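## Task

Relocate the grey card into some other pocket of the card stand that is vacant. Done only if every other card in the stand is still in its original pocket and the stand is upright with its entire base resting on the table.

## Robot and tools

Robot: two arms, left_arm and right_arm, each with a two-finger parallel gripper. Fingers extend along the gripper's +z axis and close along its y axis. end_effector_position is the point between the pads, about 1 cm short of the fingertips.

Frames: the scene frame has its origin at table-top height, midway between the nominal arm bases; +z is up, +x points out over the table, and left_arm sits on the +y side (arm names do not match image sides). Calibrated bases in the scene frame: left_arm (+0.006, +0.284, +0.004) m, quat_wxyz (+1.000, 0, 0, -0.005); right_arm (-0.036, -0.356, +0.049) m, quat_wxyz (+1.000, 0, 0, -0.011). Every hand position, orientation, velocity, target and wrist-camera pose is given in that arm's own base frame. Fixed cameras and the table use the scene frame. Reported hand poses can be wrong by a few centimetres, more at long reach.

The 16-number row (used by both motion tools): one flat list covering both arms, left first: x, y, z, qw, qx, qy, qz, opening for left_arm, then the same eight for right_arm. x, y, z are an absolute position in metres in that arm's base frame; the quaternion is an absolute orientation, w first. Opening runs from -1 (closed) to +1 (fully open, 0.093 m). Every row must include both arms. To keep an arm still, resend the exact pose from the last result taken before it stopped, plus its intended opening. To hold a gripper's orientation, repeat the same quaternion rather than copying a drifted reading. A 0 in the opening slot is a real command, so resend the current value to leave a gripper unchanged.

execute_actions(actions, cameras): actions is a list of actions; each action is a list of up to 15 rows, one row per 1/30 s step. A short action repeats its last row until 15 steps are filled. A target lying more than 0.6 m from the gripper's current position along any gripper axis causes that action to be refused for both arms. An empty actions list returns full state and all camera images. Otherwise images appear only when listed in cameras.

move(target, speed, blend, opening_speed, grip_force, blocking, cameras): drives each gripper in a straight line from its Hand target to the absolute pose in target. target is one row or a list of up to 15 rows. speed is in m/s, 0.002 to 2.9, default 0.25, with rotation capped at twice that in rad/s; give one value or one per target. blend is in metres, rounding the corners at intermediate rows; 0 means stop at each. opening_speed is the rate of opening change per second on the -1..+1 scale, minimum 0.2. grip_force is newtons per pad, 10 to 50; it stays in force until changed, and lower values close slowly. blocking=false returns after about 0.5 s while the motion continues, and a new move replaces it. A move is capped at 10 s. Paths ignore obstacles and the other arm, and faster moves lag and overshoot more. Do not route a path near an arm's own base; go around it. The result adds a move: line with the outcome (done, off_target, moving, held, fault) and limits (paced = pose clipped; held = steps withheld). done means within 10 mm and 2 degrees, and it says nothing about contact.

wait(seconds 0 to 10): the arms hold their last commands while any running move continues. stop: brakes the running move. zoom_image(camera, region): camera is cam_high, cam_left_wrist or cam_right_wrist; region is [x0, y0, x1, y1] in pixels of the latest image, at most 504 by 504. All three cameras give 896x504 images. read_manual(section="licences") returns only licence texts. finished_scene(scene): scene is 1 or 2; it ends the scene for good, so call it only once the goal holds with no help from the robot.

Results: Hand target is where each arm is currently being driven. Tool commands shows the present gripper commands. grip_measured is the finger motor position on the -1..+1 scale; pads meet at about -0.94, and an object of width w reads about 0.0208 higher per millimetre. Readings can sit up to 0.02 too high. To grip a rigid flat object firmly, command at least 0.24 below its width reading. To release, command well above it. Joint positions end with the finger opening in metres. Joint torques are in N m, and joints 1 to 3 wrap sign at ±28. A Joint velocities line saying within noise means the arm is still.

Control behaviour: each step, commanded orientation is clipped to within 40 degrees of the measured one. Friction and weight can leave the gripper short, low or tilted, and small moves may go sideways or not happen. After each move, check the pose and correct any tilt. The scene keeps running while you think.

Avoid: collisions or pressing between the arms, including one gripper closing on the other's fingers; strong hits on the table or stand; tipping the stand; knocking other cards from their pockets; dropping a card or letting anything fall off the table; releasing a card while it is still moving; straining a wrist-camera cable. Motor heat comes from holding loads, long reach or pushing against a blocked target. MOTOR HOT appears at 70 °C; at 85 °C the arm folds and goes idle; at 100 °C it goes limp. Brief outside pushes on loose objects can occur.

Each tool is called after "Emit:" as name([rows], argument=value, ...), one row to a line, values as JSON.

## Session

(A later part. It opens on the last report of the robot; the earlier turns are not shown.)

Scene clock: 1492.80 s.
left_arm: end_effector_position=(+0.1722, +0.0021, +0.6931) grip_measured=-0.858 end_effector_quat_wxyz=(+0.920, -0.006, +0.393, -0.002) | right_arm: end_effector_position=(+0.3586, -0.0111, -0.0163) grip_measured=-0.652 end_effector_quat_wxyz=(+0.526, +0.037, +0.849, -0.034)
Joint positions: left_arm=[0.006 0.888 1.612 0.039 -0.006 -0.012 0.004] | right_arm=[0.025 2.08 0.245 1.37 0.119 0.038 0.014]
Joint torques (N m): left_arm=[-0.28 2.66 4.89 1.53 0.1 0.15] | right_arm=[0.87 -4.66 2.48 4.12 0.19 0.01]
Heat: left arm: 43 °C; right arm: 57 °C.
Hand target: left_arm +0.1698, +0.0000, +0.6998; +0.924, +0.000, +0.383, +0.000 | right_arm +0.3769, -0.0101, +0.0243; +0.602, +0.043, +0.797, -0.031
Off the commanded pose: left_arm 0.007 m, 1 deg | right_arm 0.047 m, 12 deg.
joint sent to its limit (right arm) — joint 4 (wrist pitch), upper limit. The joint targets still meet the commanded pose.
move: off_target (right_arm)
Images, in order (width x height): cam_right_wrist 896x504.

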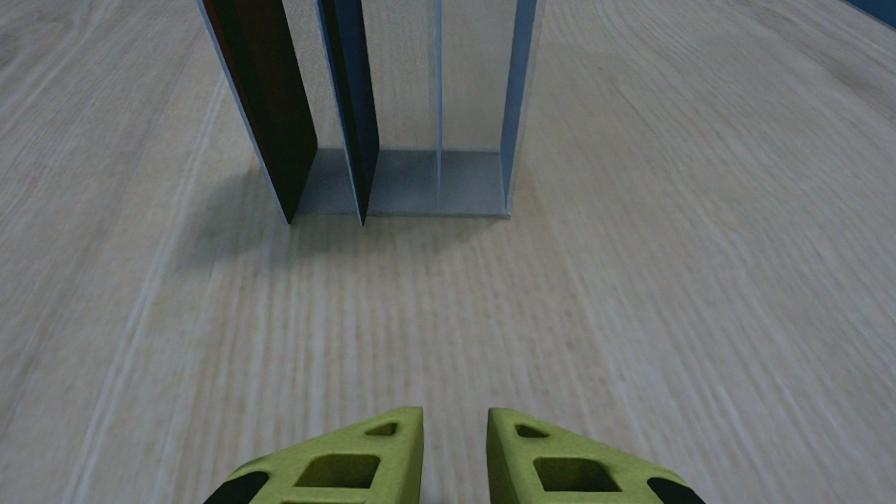

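Emit:
move([
  [0.1700,0.0000,0.7000,0.9239,0,0.3827,0,-0.860,0.3400,-0.0100,0.1200,0.3813,0.0590,0.9226,-0.0243,-0.650],
  [0.1700,0.0000,0.7000,0.9239,0,0.3827,0,-0.860,0.4000,0.0100,0.1000,0.0000,0.0637,0.9980,0.0000,-0.650],
], speed=[0.3,0.3], blend=[0.03,0], cameras=["cam_right_wrist"])

Emit:
zoom_image(camera="cam_right_wrist", region=[300, 50, 600, 300])

Scene clock: 1612.27 s.
left_arm: end_effector_position=(+0.1722, +0.0021, +0.6931) grip_measured=-0.858 end_effector_quat_wxyz=(+0.920, -0.006, +0.393, -0.002) | right_arm: end_effector_position=(+0.2364, +0.0027, +0.1070) grip_measured=-0.652 end_effector_quat_wxyz=(+0.607, -0.007, +0.794, -0.001)
Joint positions: left_arm=[0.006 0.888 1.612 0.039 -0.006 -0.012 0.004] | right_arm=[0.021 0.013 -0.013 -0.239 0.014 -0.008 0.014]
Joint torques (N m): left_arm=[-0.13 2.43 4.74 1.52 0.11 0.15] | right_arm=[0.1 -0.06 -0.1 0.08 -0.03 0.02]
Heat: left arm: 43 °C; right arm: 49 °C.
Hand target: left_arm +0.1697, +0.0001, +0.6995; +0.924, +0.000, +0.383, +0.000 | right_arm +0.2364, +0.0027, +0.1070; +0.607, -0.007, +0.794, -0.001
Tool commands: left_gripper/opening=-0.86 right_gripper/opening=-0.652442
Off the commanded pose: left_arm 0.007 m, 1 deg.
OVER-TEMPERATURE FAULT: ARM FOLDED TO REST. Before this call, joint 4 (wrist pitch) of the right arm reached 85 °C. The right arm's motors are now idle, so it may still sink, and the gripper idles too, so what it holds may stay or slip. The right arm ran none of this call's commands. The stop is over, but the right arm and its gripper will run no more commands in this scene. This fault puts only its own arm into a fault stop.
move: fault (right_arm); path passed 0 of 2 targets
Images, in order (width x height): cam_right_wrist 896x504.

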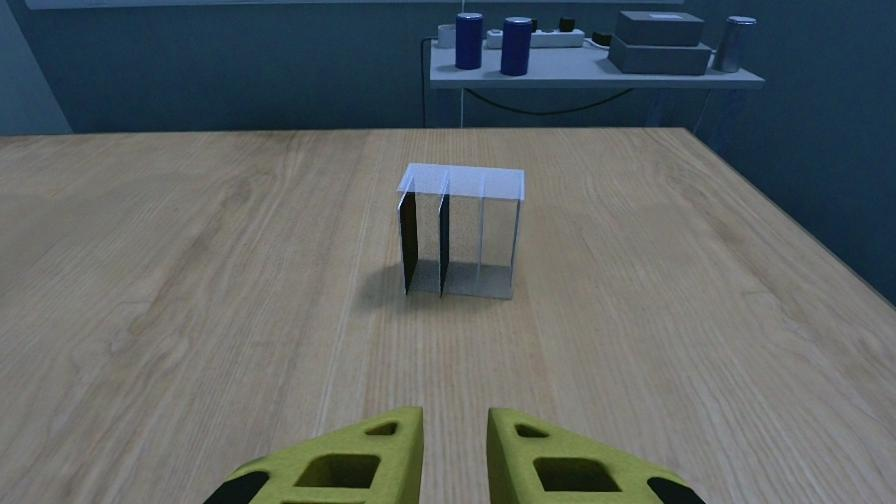

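Scaled by 1.680 from the camera's 896x504 image, which has a finer 1280x720 frame.

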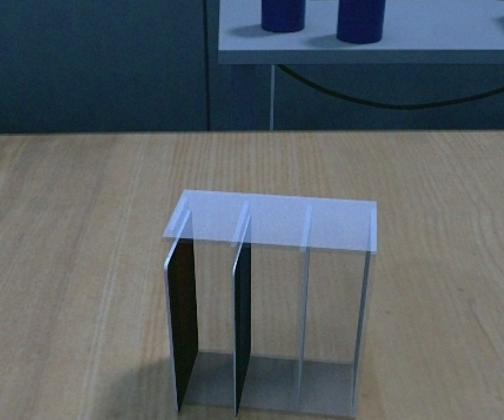

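Emit:
move([
  [0.2058,-0.2832,0.3500,0.6300,0.3210,0.6300,-0.3210,-0.5,0.2364,0.0027,0.1070,0.607,-0.007,0.794,-0.001,-0.652],
  [0.3527,-0.4854,0.1000,0.5727,0.3478,0.6825,-0.2918,0.5,0.2364,0.0027,0.1070,0.607,-0.007,0.794,-0.001,-0.652],
], speed=[0.4,0.25], blend=[0.05,0], cameras=["cam_left_wrist","cam_high"])

Emit:
zoom_image(camera="cam_left_wrist", region=[250, 50, 650, 400])

Scene clock: 1671.63 s.
left_arm: end_effector_position=(+0.3457, -0.4827, +0.0933) grip_measured=+0.498 end_effector_quat_wxyz=(+0.564, +0.357, +0.688, -0.284) | right_arm: end_effector_position=(+0.2364, +0.0027, +0.1070) grip_measured=-0.652 end_effector_quat_wxyz=(+0.607, -0.007, +0.794, -0.001)
Joint positions: left_arm=[-0.951 2.224 1.185 0.836 -0.005 0.01 0.069] | right_arm=[0.021 0.013 -0.013 -0.239 0.014 -0.008 0.014]
Joint torques (N m): left_arm=[1.06 -11.59 6.86 2.4 0.11 -0.08] | right_arm=[0.2 -0.12 -0.05 0.07 -0.04 0.03]
Heat: left arm: 44 °C; right arm: 44 °C.
Hand target: left_arm +0.3525, -0.4850, +0.1001; +0.573, +0.348, +0.683, -0.292 | right_arm +0.2364, +0.0027, +0.1070; +0.607, -0.007, +0.794, -0.001
Tool commands: left_gripper/opening=+0.5 right_gripper/opening=-0.652442
Off the commanded pose: left_arm 0.010 m, 2 deg.
OVER-TEMPERATURE FAULT: ARM FOLDED TO REST. As an earlier result told, the right arm's stop is over, but it will run no more commands in this scene. The right arm ran none of this call's commands.
move: fault (right_arm)
Images, in order (width x height): cam_high 896x504, cam_left_wrist 896x504.

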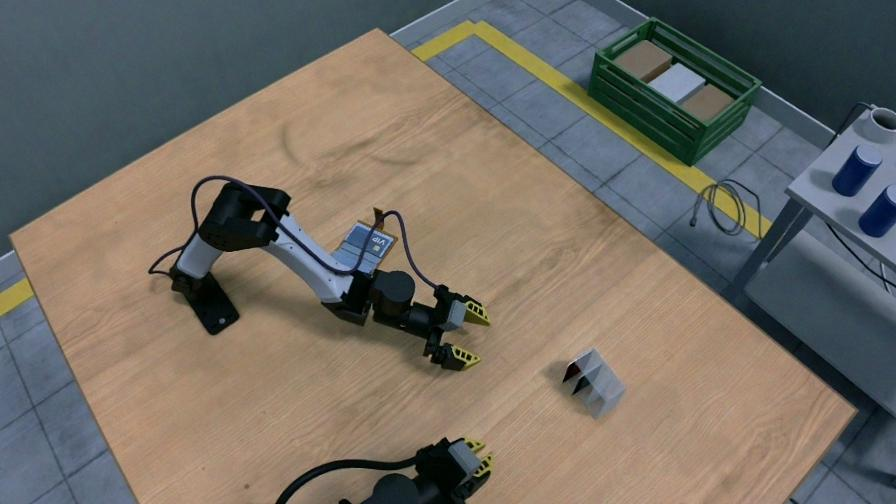

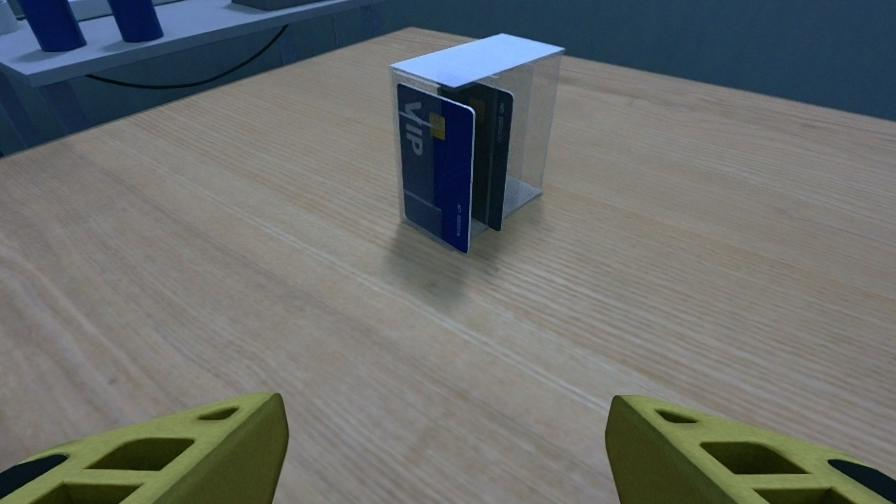

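Scaled by 1.260 from the camera's 896x504 image, which has a finer 1280x720 frame.

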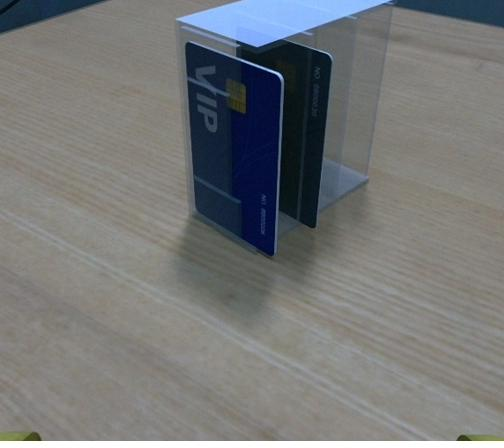

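Emit:
move([
  [0.1999,-0.2752,0.4500,0.7630,0.2460,0.4830,-0.3900,0.5,0.2364,0.0027,0.1070,0.607,-0.007,0.794,-0.001,-0.652],
  [0.1000,-0.1376,0.7000,0.8232,0.1737,0.3410,-0.4194,0.5,0.2364,0.0027,0.1070,0.607,-0.007,0.794,-0.001,-0.652],
], speed=[0.4,0.4], blend=[0.08,0])

Scene clock: 1685.60 s.
left_arm: end_effector_position=(+0.1007, -0.1397, +0.6965) grip_measured=+0.498 end_effector_quat_wxyz=(+0.822, +0.177, +0.344, -0.418) | right_arm: end_effector_position=(+0.2364, +0.0027, +0.1070) grip_measured=-0.652 end_effector_quat_wxyz=(+0.607, -0.007, +0.794, -0.001)
Joint positions: left_arm=[-0.951 0.896 1.618 0.055 -0.005 0.009 0.069] | right_arm=[0.021 0.013 -0.013 -0.239 0.014 -0.008 0.014]
Joint torques (N m): left_arm=[0.9 1.89 4.6 1.34 0.09 -0.05] | right_arm=[0.13 -0.1 -0.1 0.08 -0.05 0.01]
Heat: left arm: 45 °C; right arm: 43 °C.
Hand target: left_arm +0.0999, -0.1376, +0.6999; +0.823, +0.174, +0.341, -0.419 | right_arm +0.2364, +0.0027, +0.1070; +0.607, -0.007, +0.794, -0.001
Tool commands: left_gripper/opening=+0.5 right_gripper/opening=-0.652442
Off the commanded pose: left_arm 0.004 m, 1 deg.
OVER-TEMPERATURE FAULT: ARM FOLDED TO REST. As an earlier result told, the right arm's stop is over, but it will run no more commands in this scene. The right arm ran none of this call's commands.
move: fault (right_arm)

Emit:
move([
  [0.3527,-0.4854,0.1300,0.5727,0.3478,0.6825,-0.2918,0.5,0.2364,0.0027,0.1070,0.607,-0.007,0.794,-0.001,-0.652],
  [0.3997,-0.5501,0.0800,0.5727,0.3478,0.6825,-0.2918,0.5,0.2364,0.0027,0.1070,0.607,-0.007,0.794,-0.001,-0.652],
], speed=[0.5,0.3], blend=[0.05,0], cameras=["cam_left_wrist"])

Emit:
move([
  [0.1999,-0.2752,0.4500,0.7630,0.2460,0.4830,-0.3900,0.5,0.2364,0.0027,0.1070,0.607,-0.007,0.794,-0.001,-0.652],
  [0.1000,-0.1376,0.7000,0.8232,0.1737,0.3410,-0.4194,0.5,0.2364,0.0027,0.1070,0.607,-0.007,0.794,-0.001,-0.652],
], speed=[0.4,0.4], blend=[0.08,0])

Scene clock: 1717.13 s.
left_arm: end_effector_position=(+0.3943, -0.5483, +0.0795) grip_measured=+0.498 end_effector_quat_wxyz=(+0.570, +0.353, +0.684, -0.287) | right_arm: end_effector_position=(+0.2364, +0.0027, +0.1070) grip_measured=-0.652 end_effector_quat_wxyz=(+0.607, -0.007, +0.794, -0.001)
Joint positions: left_arm=[-0.949 2.503 1.642 0.676 -0.005 0.009 0.069] | right_arm=[0.021 0.013 -0.013 -0.239 0.014 -0.008 0.014]
Joint torques (N m): left_arm=[0.77 -13.68 7.47 2.28 0.09 -0.09] | right_arm=[0.21 -0.13 -0.1 0.08 -0.04 0.01]
Heat: left arm: 43 °C; right arm: 42 °C.
Hand target: left_arm +0.3995, -0.5499, +0.0801; +0.573, +0.348, +0.682, -0.292 | right_arm +0.2364, +0.0027, +0.1070; +0.607, -0.007, +0.794, -0.001
Tool commands: left_gripper/opening=+0.5 right_gripper/opening=-0.652442
Off the commanded pose: left_arm 0.006 m, 1 deg.
OVER-TEMPERATURE FAULT: ARM FOLDED TO REST. As an earlier result told, the right arm's stop is over, but it will run no more commands in this scene. The right arm ran none of this call's commands.
move: fault (right_arm); blend cut to 0.0472 m at target 1
Images, in order (width x height): cam_left_wrist 896x504.

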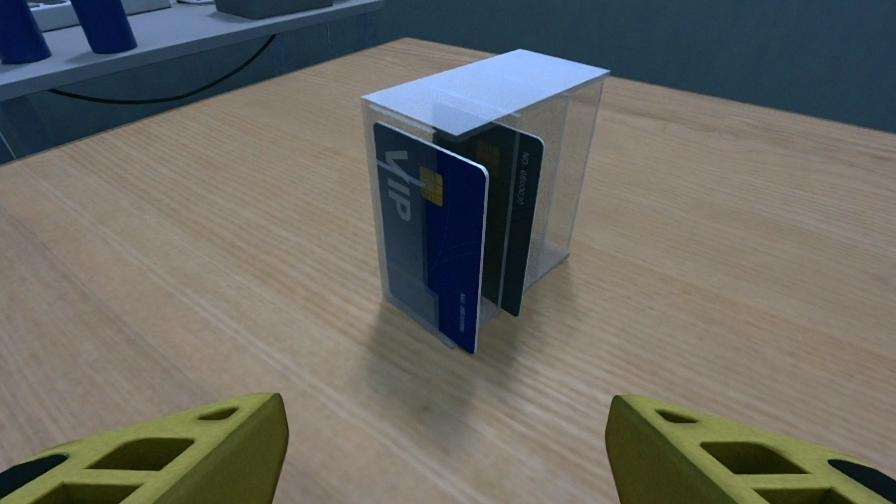

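Scene clock: 1720.07 s.
left_arm: end_effector_position=(+0.1011, -0.1396, +0.6964) grip_measured=+0.498 end_effector_quat_wxyz=(+0.823, +0.176, +0.344, -0.417) | right_arm: end_effector_position=(+0.2364, +0.0027, +0.1070) grip_measured=-0.652 end_effector_quat_wxyz=(+0.607, -0.007, +0.794, -0.001)
Joint positions: left_arm=[-0.949 0.896 1.617 0.055 -0.004 0.009 0.069] | right_arm=[0.021 0.013 -0.013 -0.239 0.014 -0.008 0.014]
Joint torques (N m): left_arm=[0.69 1.76 4.53 1.32 0.07 -0.06] | right_arm=[0.17 -0.14 -0.1 0.08 -0.04 0.01]
Heat: left arm: 43 °C; right arm: 41 °C.
Hand target: left_arm +0.0999, -0.1376, +0.7000; +0.823, +0.174, +0.341, -0.419 | right_arm +0.2364, +0.0027, +0.1070; +0.607, -0.007, +0.794, -0.001
Tool commands: left_gripper/opening=+0.5 right_gripper/opening=-0.652442
Off the commanded pose: left_arm 0.004 m, 1 deg.
OVER-TEMPERATURE FAULT: ARM FOLDED TO REST. As an earlier result told, the right arm's stop is over, but it will run no more commands in this scene. The right arm ran none of this call's commands.
move: fault (right_arm)

Emit:
zoom_image(camera="cam_left_wrist", region=[340, 40, 640, 380])

Scaled by 1.482 from the camera's 896x504 image, which has a finer 1280x720 frame.
This view is cut from an older image: the scene may have changed since it was taken.

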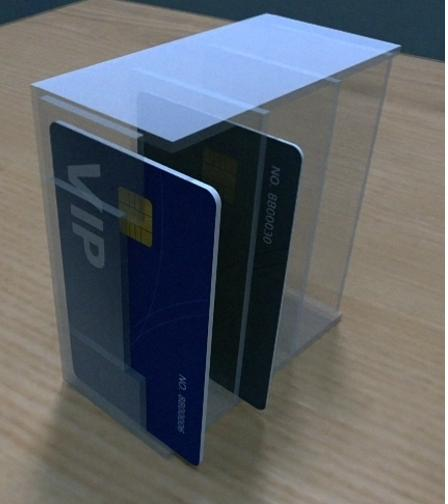

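Emit:
move([
  [0.3527,-0.4854,0.1300,0.5846,0.3426,0.6724,-0.2979,0.31,0.2364,0.0027,0.1070,0.607,-0.007,0.794,-0.001,-0.652],
  [0.4241,-0.5632,0.0760,0.5846,0.3426,0.6724,-0.2979,0.31,0.2364,0.0027,0.1070,0.607,-0.007,0.794,-0.001,-0.652],
], speed=[0.5,0.2], blend=[0.04,0], cameras=["cam_left_wrist","cam_high"])

Emit:
move([
  [0.1999,-0.2752,0.4500,0.7630,0.2460,0.4830,-0.3900,0.31,0.2364,0.0027,0.1070,0.607,-0.007,0.794,-0.001,-0.652],
  [0.1000,-0.1376,0.7000,0.8232,0.1737,0.3410,-0.4194,0.31,0.2364,0.0027,0.1070,0.607,-0.007,0.794,-0.001,-0.652],
], speed=[0.4,0.4], blend=[0.08,0])

Emit:
zoom_image(camera="cam_left_wrist", region=[250, 0, 650, 450])

Scene clock: 1884.27 s.
left_arm: end_effector_position=(+0.4189, -0.5620, +0.0759) grip_measured=+0.312 end_effector_quat_wxyz=(+0.582, +0.346, +0.674, -0.294) | right_arm: end_effector_position=(+0.2364, +0.0027, +0.1070) grip_measured=-0.652 end_effector_quat_wxyz=(+0.607, -0.007, +0.794, -0.001)
Joint positions: left_arm=[-0.926 2.613 1.81 0.653 0.016 0.009 0.06] | right_arm=[0.021 0.013 -0.013 -0.239 0.014 -0.008 0.014]
Joint torques (N m): left_arm=[0.81 -14.35 7.77 2.29 0.1 -0.04] | right_arm=[0.13 -0.08 -0.08 0.06 -0.05 -0.01]
Heat: left arm: 41 °C; right arm: 35 °C.
Hand target: left_arm +0.4239, -0.5629, +0.0760; +0.585, +0.343, +0.672, -0.298 | right_arm +0.2364, +0.0027, +0.1070; +0.607, -0.007, +0.794, -0.001
Tool commands: left_gripper/opening=+0.31 right_gripper/opening=-0.652442
Off the commanded pose: left_arm 0.005 m, 1 deg.
OVER-TEMPERATURE FAULT: ARM FOLDED TO REST. As an earlier result told, the right arm's stop is over, but it will run no more commands in this scene. The right arm ran none of this call's commands.
move: fault (right_arm)
Images, in order (width x height): cam_high 896x504, cam_left_wrist 896x504.

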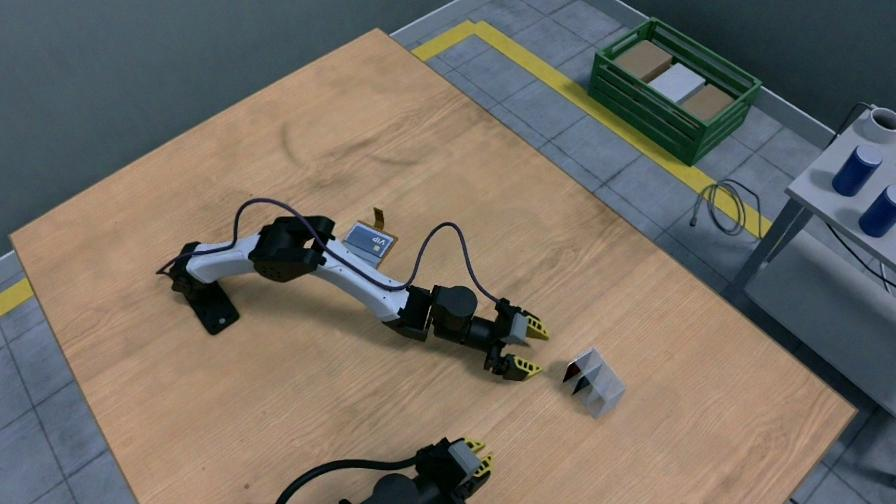

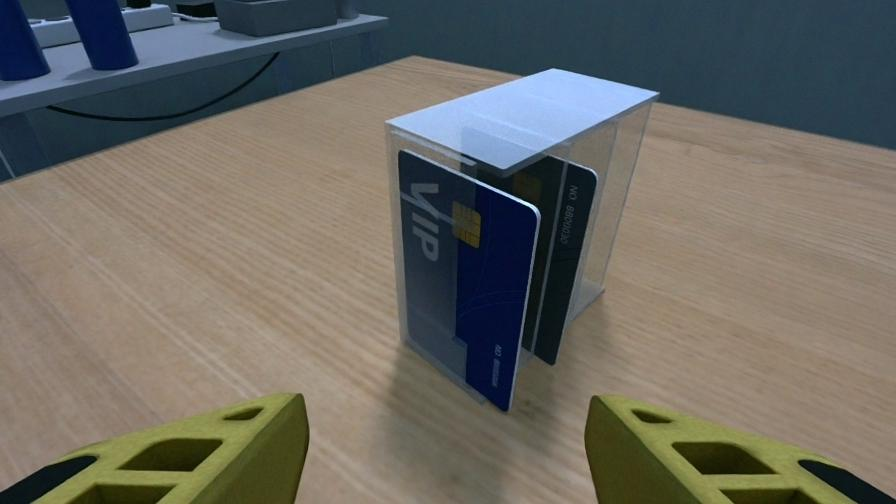

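Scene clock: 1887.23 s.
left_arm: end_effector_position=(+0.1002, -0.1403, +0.6963) grip_measured=+0.312 end_effector_quat_wxyz=(+0.822, +0.181, +0.342, -0.417) | right_arm: end_effector_position=(+0.2364, +0.0027, +0.1070) grip_measured=-0.652 end_effector_quat_wxyz=(+0.607, -0.007, +0.794, -0.001)
Joint positions: left_arm=[-0.937 0.896 1.617 0.056 0.014 0.004 0.06] | right_arm=[0.021 0.013 -0.013 -0.239 0.014 -0.008 0.014]
Joint torques (N m): left_arm=[-0.2 1.7 4.62 1.37 -0.13 -0.06] | right_arm=[0.16 0.02 -0.08 0.07 -0.04 0]
Heat: left arm: 41 °C; right arm: 35 °C.
Hand target: left_arm +0.1000, -0.1376, +0.6999; +0.823, +0.174, +0.341, -0.420 | right_arm +0.2364, +0.0027, +0.1070; +0.607, -0.007, +0.794, -0.001
Tool commands: left_gripper/opening=+0.31 right_gripper/opening=-0.652442
Off the commanded pose: left_arm 0.005 m, 1 deg.
OVER-TEMPERATURE FAULT: ARM FOLDED TO REST. As an earlier result told, the right arm's stop is over, but it will run no more commands in this scene. The right arm ran none of this call's commands.
move: fault (right_arm)

Scaled by 1.120 from the camera's 896x504 image, which has a finer 1280x720 frame.
This view is cut from an older image: the scene may have changed since it was taken.

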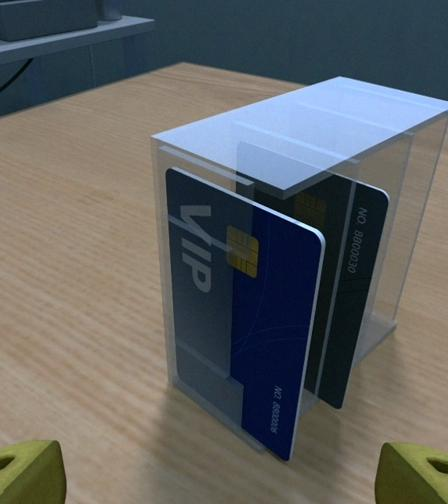

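Emit:
move([
  [0.3527,-0.4854,0.1300,0.5846,0.3426,0.6724,-0.2979,0.31,0.2364,0.0027,0.1070,0.607,-0.007,0.794,-0.001,-0.652],
  [0.4260,-0.5632,0.0860,0.5846,0.3426,0.6724,-0.2979,0.31,0.2364,0.0027,0.1070,0.607,-0.007,0.794,-0.001,-0.652],
  [0.4576,-0.6069,0.0860,0.5846,0.3426,0.6724,-0.2979,0.31,0.2364,0.0027,0.1070,0.607,-0.007,0.794,-0.001,-0.652],
], speed=[0.5,0.2,0.08], blend=[0.04,0,0], cameras=["cam_left_wrist"])

Scene clock: 1934.87 s.
left_arm: end_effector_position=(+0.4539, -0.6060, +0.0883) grip_measured=+0.312 end_effector_quat_wxyz=(+0.582, +0.345, +0.675, -0.296) | right_arm: end_effector_position=(+0.2364, +0.0027, +0.1070) grip_measured=-0.652 end_effector_quat_wxyz=(+0.607, -0.007, +0.794, -0.001)
Joint positions: left_arm=[-0.924 2.857 2.362 0.346 0.019 0.004 0.06] | right_arm=[0.021 0.013 -0.013 -0.239 0.014 -0.008 0.014]
Joint torques (N m): left_arm=[0.65 -15.56 8.59 2.24 0.07 0.01] | right_arm=[0.14 -0.09 -0.16 0.06 -0.03 0]
Heat: left arm: 41 °C; right arm: 34 °C.
Hand target: left_arm +0.4572, -0.6065, +0.0862; +0.585, +0.343, +0.672, -0.298 | right_arm +0.2364, +0.0027, +0.1070; +0.607, -0.007, +0.794, -0.001
Tool commands: left_gripper/opening=+0.31 right_gripper/opening=-0.652442
Off the commanded pose: left_arm 0.004 m, 1 deg.
OVER-TEMPERATURE FAULT: ARM FOLDED TO REST. As an earlier result told, the right arm's stop is over, but it will run no more commands in this scene. The right arm ran none of this call's commands.
move: fault (right_arm)
Images, in order (width x height): cam_left_wrist 896x504.

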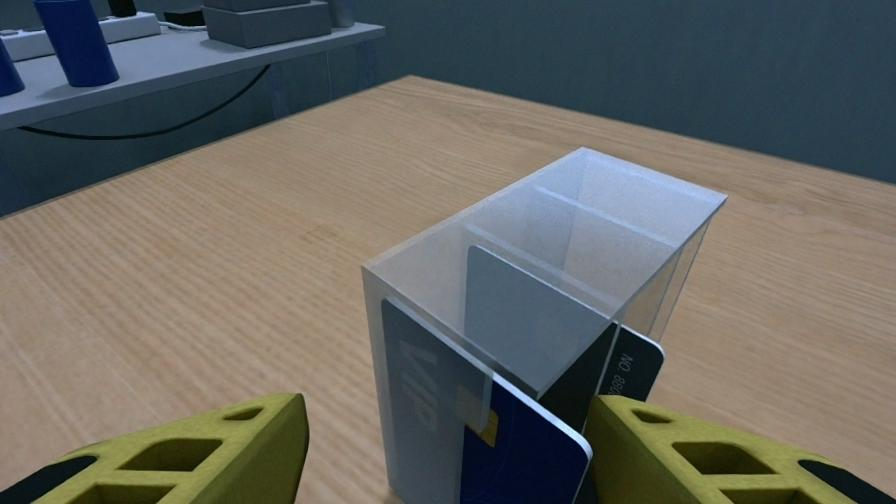

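Emit:
move([
  [0.4576,-0.6069,0.0760,0.5846,0.3426,0.6724,-0.2979,0.31,0.2364,0.0027,0.1070,0.607,-0.007,0.794,-0.001,-0.652],
  [0.4576,-0.6069,0.0760,0.5846,0.3426,0.6724,-0.2979,-1,0.2364,0.0027,0.1070,0.607,-0.007,0.794,-0.001,-0.652],
], speed=[0.08,0.08], opening_speed=0.6, cameras=["cam_left_wrist"])

Scene clock: 1949.87 s.
left_arm: end_effector_position=(+0.4534, -0.6057, +0.0727) grip_measured=-0.971 end_effector_quat_wxyz=(+0.575, +0.348, +0.680, -0.294) | right_arm: end_effector_position=(+0.2364, +0.0027, +0.1070) grip_measured=-0.652 end_effector_quat_wxyz=(+0.607, -0.007, +0.794, -0.001)
Joint positions: left_arm=[-0.924 2.88 2.362 0.352 0.02 0.004 0] | right_arm=[0.021 0.013 -0.013 -0.239 0.014 -0.008 0.014]
Joint torques (N m): left_arm=[0.65 -15.92 8.36 2.43 0.04 0] | right_arm=[0.17 -0.1 -0.06 0.06 -0.02 0.01]
Heat: left arm: 45 °C; right arm: 34 °C.
Hand target: left_arm +0.4571, -0.6064, +0.0761; +0.585, +0.343, +0.672, -0.298 | right_arm +0.2364, +0.0027, +0.1070; +0.607, -0.007, +0.794, -0.001
Tool commands: left_gripper/opening=-1.0 right_gripper/opening=-0.652442
Off the commanded pose: left_arm 0.005 m, 2 deg.
OVER-TEMPERATURE FAULT: ARM FOLDED TO REST. As an earlier result told, the right arm's stop is over, but it will run no more commands in this scene. The right arm ran none of this call's commands.
move: fault (right_arm)
Images, in order (width x height): cam_left_wrist 896x504.

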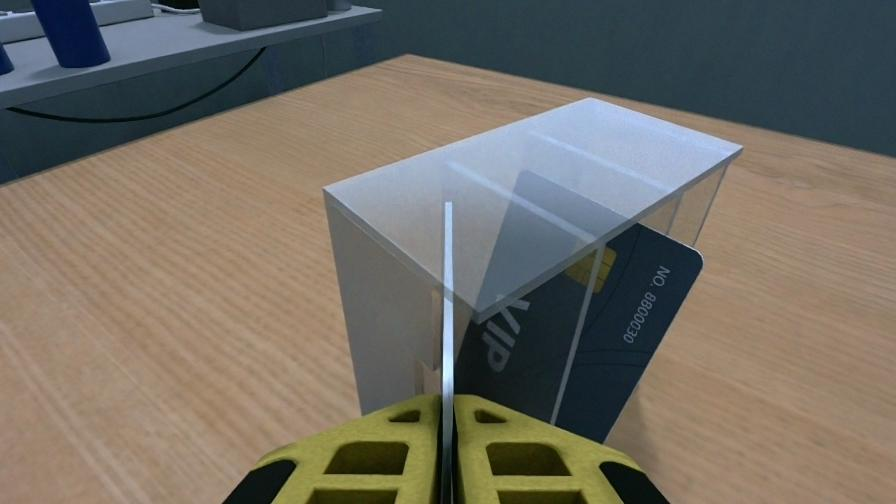

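Emit:
move([
  [0.4560,-0.6045,0.0760,0.5846,0.3426,0.6724,-0.2979,-0.524,0.2364,0.0027,0.1070,0.607,-0.007,0.794,-0.001,-0.652],
  [0.4060,-0.5400,0.1000,0.5846,0.3426,0.6724,-0.2979,-0.524,0.2364,0.0027,0.1070,0.607,-0.007,0.794,-0.001,-0.652],
], speed=[0.08,0.15], blend=[0,0], opening_speed=0.6, cameras=["cam_left_wrist"])

Emit:
move([
  [0.1999,-0.2752,0.4500,0.7630,0.2460,0.4830,-0.3900,-0.233,0.2364,0.0027,0.1070,0.607,-0.007,0.794,-0.001,-0.652],
  [0.1000,-0.1376,0.7000,0.8232,0.1737,0.3410,-0.4194,-0.233,0.2364,0.0027,0.1070,0.607,-0.007,0.794,-0.001,-0.652],
], speed=[0.4,0.4], blend=[0.08,0])

Emit:
zoom_image(camera="cam_left_wrist", region=[250, 50, 700, 450])

Scene clock: 2077.17 s.
left_arm: end_effector_position=(+0.4039, -0.5402, +0.0601) grip_measured=-0.526 end_effector_quat_wxyz=(+0.559, +0.353, +0.693, -0.287) | right_arm: end_effector_position=(+0.2364, +0.0027, +0.1070) grip_measured=-0.652 end_effector_quat_wxyz=(+0.607, -0.007, +0.794, -0.001)
Joint positions: left_arm=[-0.924 2.536 1.644 0.681 0.02 0.002 0.02] | right_arm=[0.021 0.013 -0.013 -0.239 0.014 -0.008 0.014]
Joint torques (N m): left_arm=[0.51 -21.05 5.11 2.43 0.04 0.04] | right_arm=[0.24 -0.1 -0.13 0.07 -0.05 0.02]
Heat: left arm: 58 °C; right arm: 32 °C.
Hand target: left_arm +0.4064, -0.5407, +0.0990; +0.584, +0.343, +0.672, -0.298 | right_arm +0.2364, +0.0027, +0.1070; +0.607, -0.007, +0.794, -0.001
Tool commands: left_gripper/opening=-0.524 right_gripper/opening=-0.652442
Off the commanded pose: left_arm 0.040 m, 4 deg.
OVER-TEMPERATURE FAULT: ARM FOLDED TO REST. As an earlier result told, the right arm's stop is over, but it will run no more commands in this scene. The right arm ran none of this call's commands.
move: fault (right_arm), off_target (left_arm)
Images, in order (width x height): cam_left_wrist 896x504.

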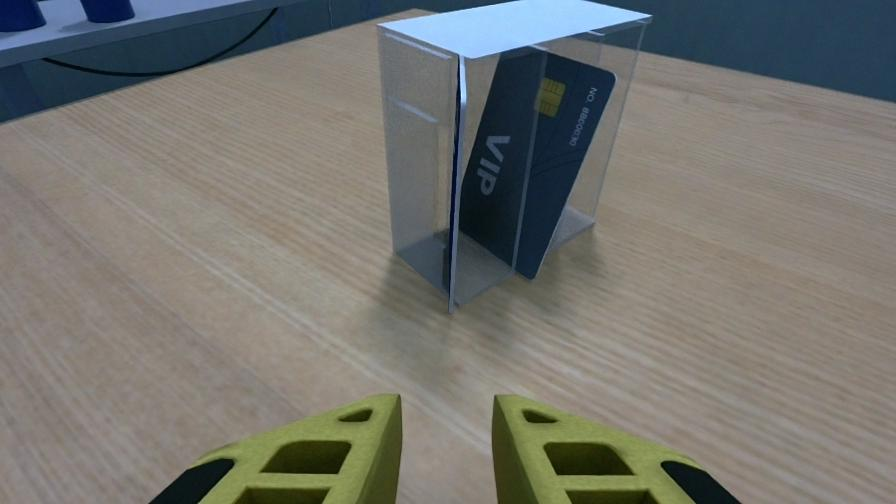

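Scene clock: 2080.03 s.
left_arm: end_effector_position=(+0.1004, -0.1405, +0.6962) grip_measured=-0.235 end_effector_quat_wxyz=(+0.822, +0.181, +0.342, -0.418) | right_arm: end_effector_position=(+0.2364, +0.0027, +0.1070) grip_measured=-0.652 end_effector_quat_wxyz=(+0.607, -0.007, +0.794, -0.001)
Joint positions: left_arm=[-0.936 0.896 1.617 0.055 0.014 0.002 0.034] | right_arm=[0.021 0.013 -0.013 -0.239 0.014 -0.008 0.014]
Joint torques (N m): left_arm=[-0.23 1.73 4.66 1.34 -0.14 -0.02] | right_arm=[0.09 -0.09 -0.1 0.07 -0.04 0.02]
Heat: left arm: 58 °C; right arm: 32 °C.
Hand target: left_arm +0.1001, -0.1376, +0.6999; +0.823, +0.174, +0.341, -0.419 | right_arm +0.2364, +0.0027, +0.1070; +0.607, -0.007, +0.794, -0.001
Tool commands: left_gripper/opening=-0.233 right_gripper/opening=-0.652442
Off the commanded pose: left_arm 0.005 m, 1 deg.
OVER-TEMPERATURE FAULT: ARM FOLDED TO REST. As an earlier result told, the right arm's stop is over, but it will run no more commands in this scene. The right arm ran none of this call's commands.
move: fault (right_arm)

Scaled by 1.120 from the camera's 896x504 image, which has a finer 1280x720 frame.
This view is cut from an older image: the scene may have changed since it was taken.

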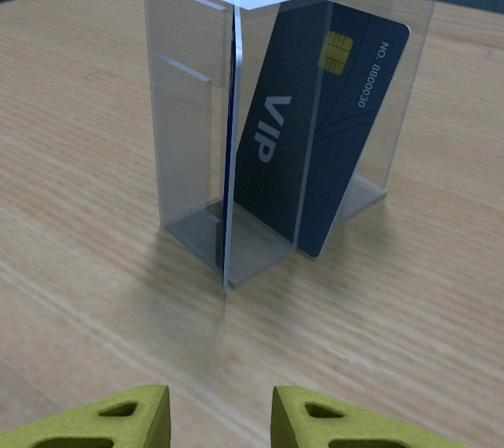

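Emit:
execute_actions(actions=[])

Scene clock: 2132.83 s.
left_arm: end_effector_position=(+0.1004, -0.1405, +0.6962) grip_measured=-0.235 end_effector_quat_wxyz=(+0.822, +0.181, +0.342, -0.418) | right_arm: end_effector_position=(+0.2364, +0.0027, +0.1070) grip_measured=-0.652 end_effector_quat_wxyz=(+0.607, -0.007, +0.794, -0.001)
Joint positions: left_arm=[-0.936 0.896 1.617 0.055 0.014 0.002 0.034] | right_arm=[0.021 0.013 -0.013 -0.239 0.014 -0.008 0.014]
Joint velocities: within noise
Joint torques (N m): left_arm=[-0.28 1.74 4.62 1.32 -0.14 0] | right_arm=[0.18 -0.08 -0.14 0.08 -0.04 0.02]
Heat: left arm: 47 °C; right arm: 32 °C.
Hand target: left_arm +0.1000, -0.1376, +0.6999; +0.823, +0.174, +0.341, -0.419 | right_arm +0.2364, +0.0027, +0.1070; +0.607, -0.007, +0.794, -0.001
Tool commands: left_gripper/opening=-0.233 right_gripper/opening=-0.652442
Off the commanded pose: left_arm 0.005 m, 1 deg.
OVER-TEMPERATURE FAULT: ARM FOLDED TO REST. As an earlier result told, the right arm's stop is over, but it will run no more commands in this scene.

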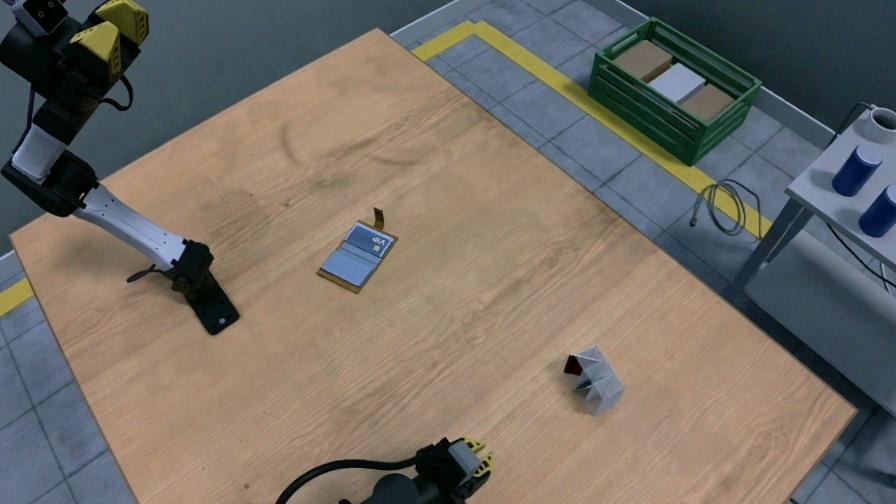

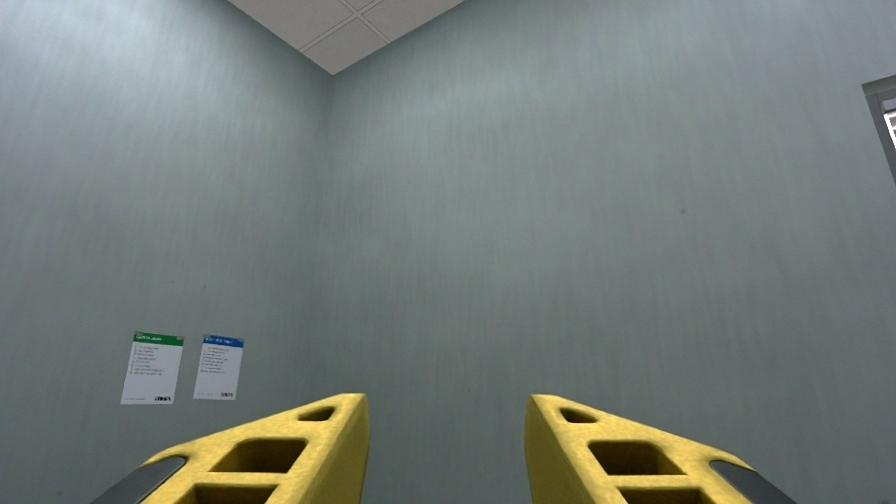

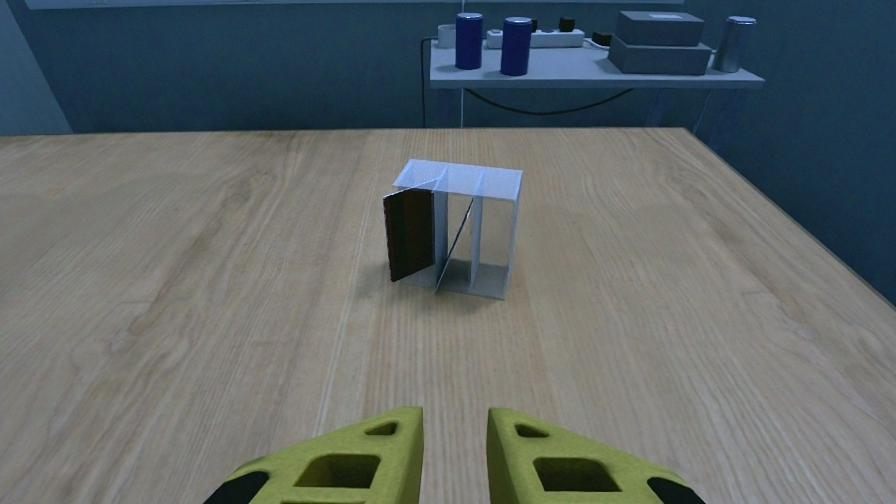

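Emit:
zoom_image(camera="cam_right_wrist", region=[340, 130, 580, 320])

Emit:
zoom_image(camera="cam_high", region=[520, 320, 680, 440])

Scaled by 2.100 from the camera's 896x504 image, which has a finer 1280x720 frame.

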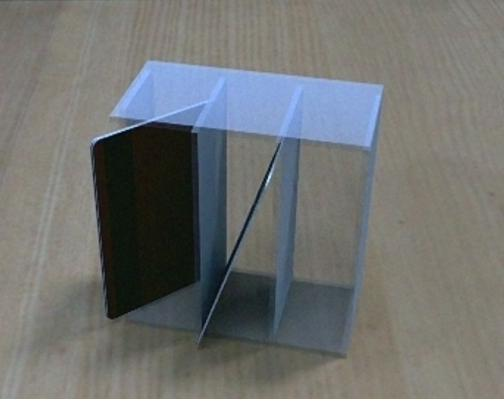

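Scaled by 3.150 from the camera's 896x504 image, which has a finer 1280x720 frame.

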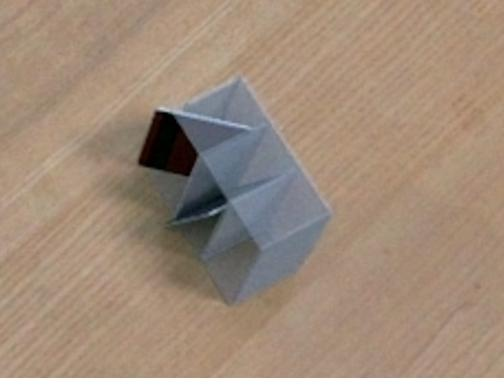

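Emit:
move([
  [0.1999,-0.2752,0.4500,0.7630,0.2460,0.4830,-0.3900,-0.233,0.2364,0.0027,0.1070,0.607,-0.007,0.794,-0.001,-0.652],
  [0.3527,-0.4854,0.13,0.5846,0.3426,0.6724,-0.2979,-0.233,0.2364,0.0027,0.1070,0.607,-0.007,0.794,-0.001,-0.652],
  [0.4180,-0.5630,0.062,0.5846,0.3426,0.6724,-0.2979,-0.233,0.2364,0.0027,0.1070,0.607,-0.007,0.794,-0.001,-0.652],
], speed=0.35, blend=[0.08,0.04,0], cameras=["cam_left_wrist","cam_right_wrist"])

Emit:
zoom_image(camera="cam_right_wrist", region=[340, 130, 580, 320])

Emit:
zoom_image(camera="cam_left_wrist", region=[300, 0, 620, 420])

Emit:
move([
  [0.3527,-0.4854,0.13,0.5846,0.3426,0.6724,-0.2979,-0.233,0.2364,0.0027,0.1070,0.607,-0.007,0.794,-0.001,-0.652],
  [0.1999,-0.2752,0.4500,0.7630,0.2460,0.4830,-0.3900,-0.233,0.2364,0.0027,0.1070,0.607,-0.007,0.794,-0.001,-0.652],
  [0.1000,-0.1376,0.7000,0.8232,0.1737,0.3410,-0.4194,-0.233,0.2364,0.0027,0.1070,0.607,-0.007,0.794,-0.001,-0.652],
], speed=0.4, blend=[0.04,0.08,0])

Scene clock: 2377.73 s.
left_arm: end_effector_position=(+0.4114, -0.5630, +0.0623) grip_measured=-0.235 end_effector_quat_wxyz=(+0.580, +0.347, +0.674, -0.299) | right_arm: end_effector_position=(+0.2364, +0.0027, +0.1070) grip_measured=-0.652 end_effector_quat_wxyz=(+0.607, -0.007, +0.794, -0.001)
Joint positions: left_arm=[-0.936 2.632 1.784 0.699 0.014 0.002 0.034] | right_arm=[0.021 0.013 -0.013 -0.239 0.014 -0.008 0.014]
Joint torques (N m): left_arm=[0.91 -14.35 7.54 2.26 0.02 0] | right_arm=[0.14 -0.01 -0.14 0.08 -0.02 0.01]
Heat: left arm: 43 °C; right arm: 31 °C.
Hand target: left_arm +0.4178, -0.5627, +0.0621; +0.585, +0.343, +0.672, -0.298 | right_arm +0.2364, +0.0027, +0.1070; +0.607, -0.007, +0.794, -0.001
Tool commands: left_gripper/opening=-0.233 right_gripper/opening=-0.652442
Off the commanded pose: left_arm 0.007 m, 1 deg.
OVER-TEMPERATURE FAULT: ARM FOLDED TO REST. As an earlier result told, the right arm's stop is over, but it will run no more commands in this scene. The right arm ran none of this call's commands.
move: fault (right_arm)
Images, in order (width x height): cam_left_wrist 896x504, cam_right_wrist 896x504.

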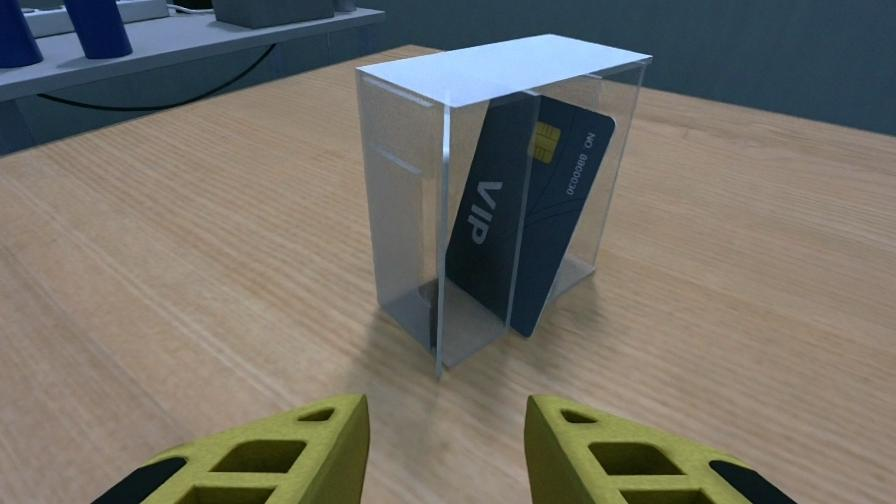

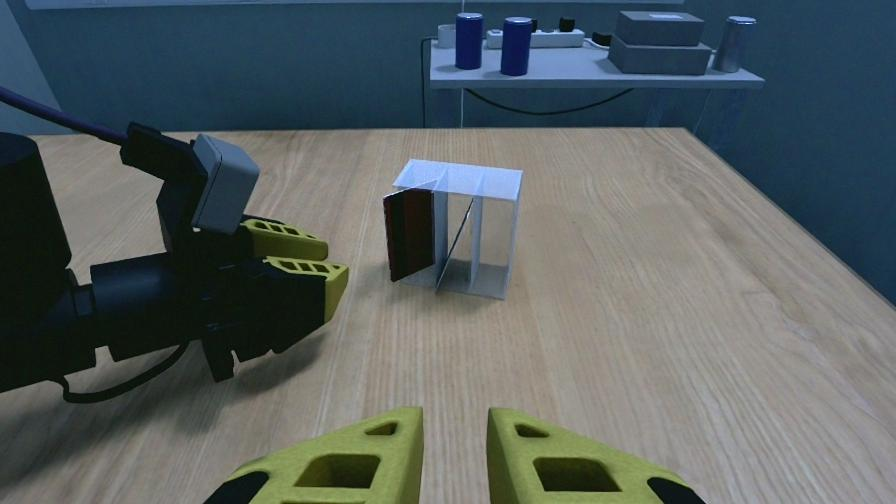

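Scaled by 2.100 from the camera's 896x504 image, which has a finer 1280x720 frame.

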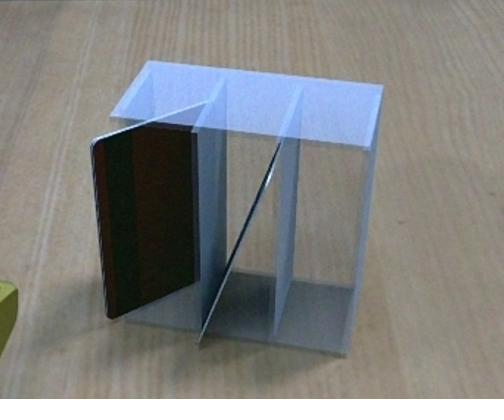

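Scaled by 1.200 from the camera's 896x504 image, which has a finer 1280x720 frame.

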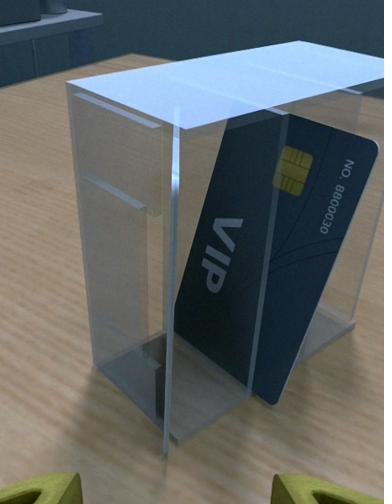

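Scene clock: 2380.73 s.
left_arm: end_effector_position=(+0.1003, -0.1402, +0.6963) grip_measured=-0.235 end_effector_quat_wxyz=(+0.822, +0.181, +0.342, -0.418) | right_arm: end_effector_position=(+0.2364, +0.0027, +0.1070) grip_measured=-0.652 end_effector_quat_wxyz=(+0.607, -0.007, +0.794, -0.001)
Joint positions: left_arm=[-0.936 0.896 1.617 0.056 0.014 0.002 0.034] | right_arm=[0.021 0.013 -0.013 -0.239 0.014 -0.008 0.014]
Joint torques (N m): left_arm=[-0.17 1.87 4.48 1.35 -0.13 0.01] | right_arm=[0.2 -0.1 -0.05 0.07 -0.03 0.01]
Heat: left arm: 43 °C; right arm: 31 °C.
Hand target: left_arm +0.0999, -0.1375, +0.6999; +0.823, +0.174, +0.341, -0.419 | right_arm +0.2364, +0.0027, +0.1070; +0.607, -0.007, +0.794, -0.001
Tool commands: left_gripper/opening=-0.233 right_gripper/opening=-0.652442
Off the commanded pose: left_arm 0.005 m, 1 deg.
OVER-TEMPERATURE FAULT: ARM FOLDED TO REST. As an earlier result told, the right arm's stop is over, but it will run no more commands in this scene. The right arm ran none of this call's commands.
move: fault (right_arm)


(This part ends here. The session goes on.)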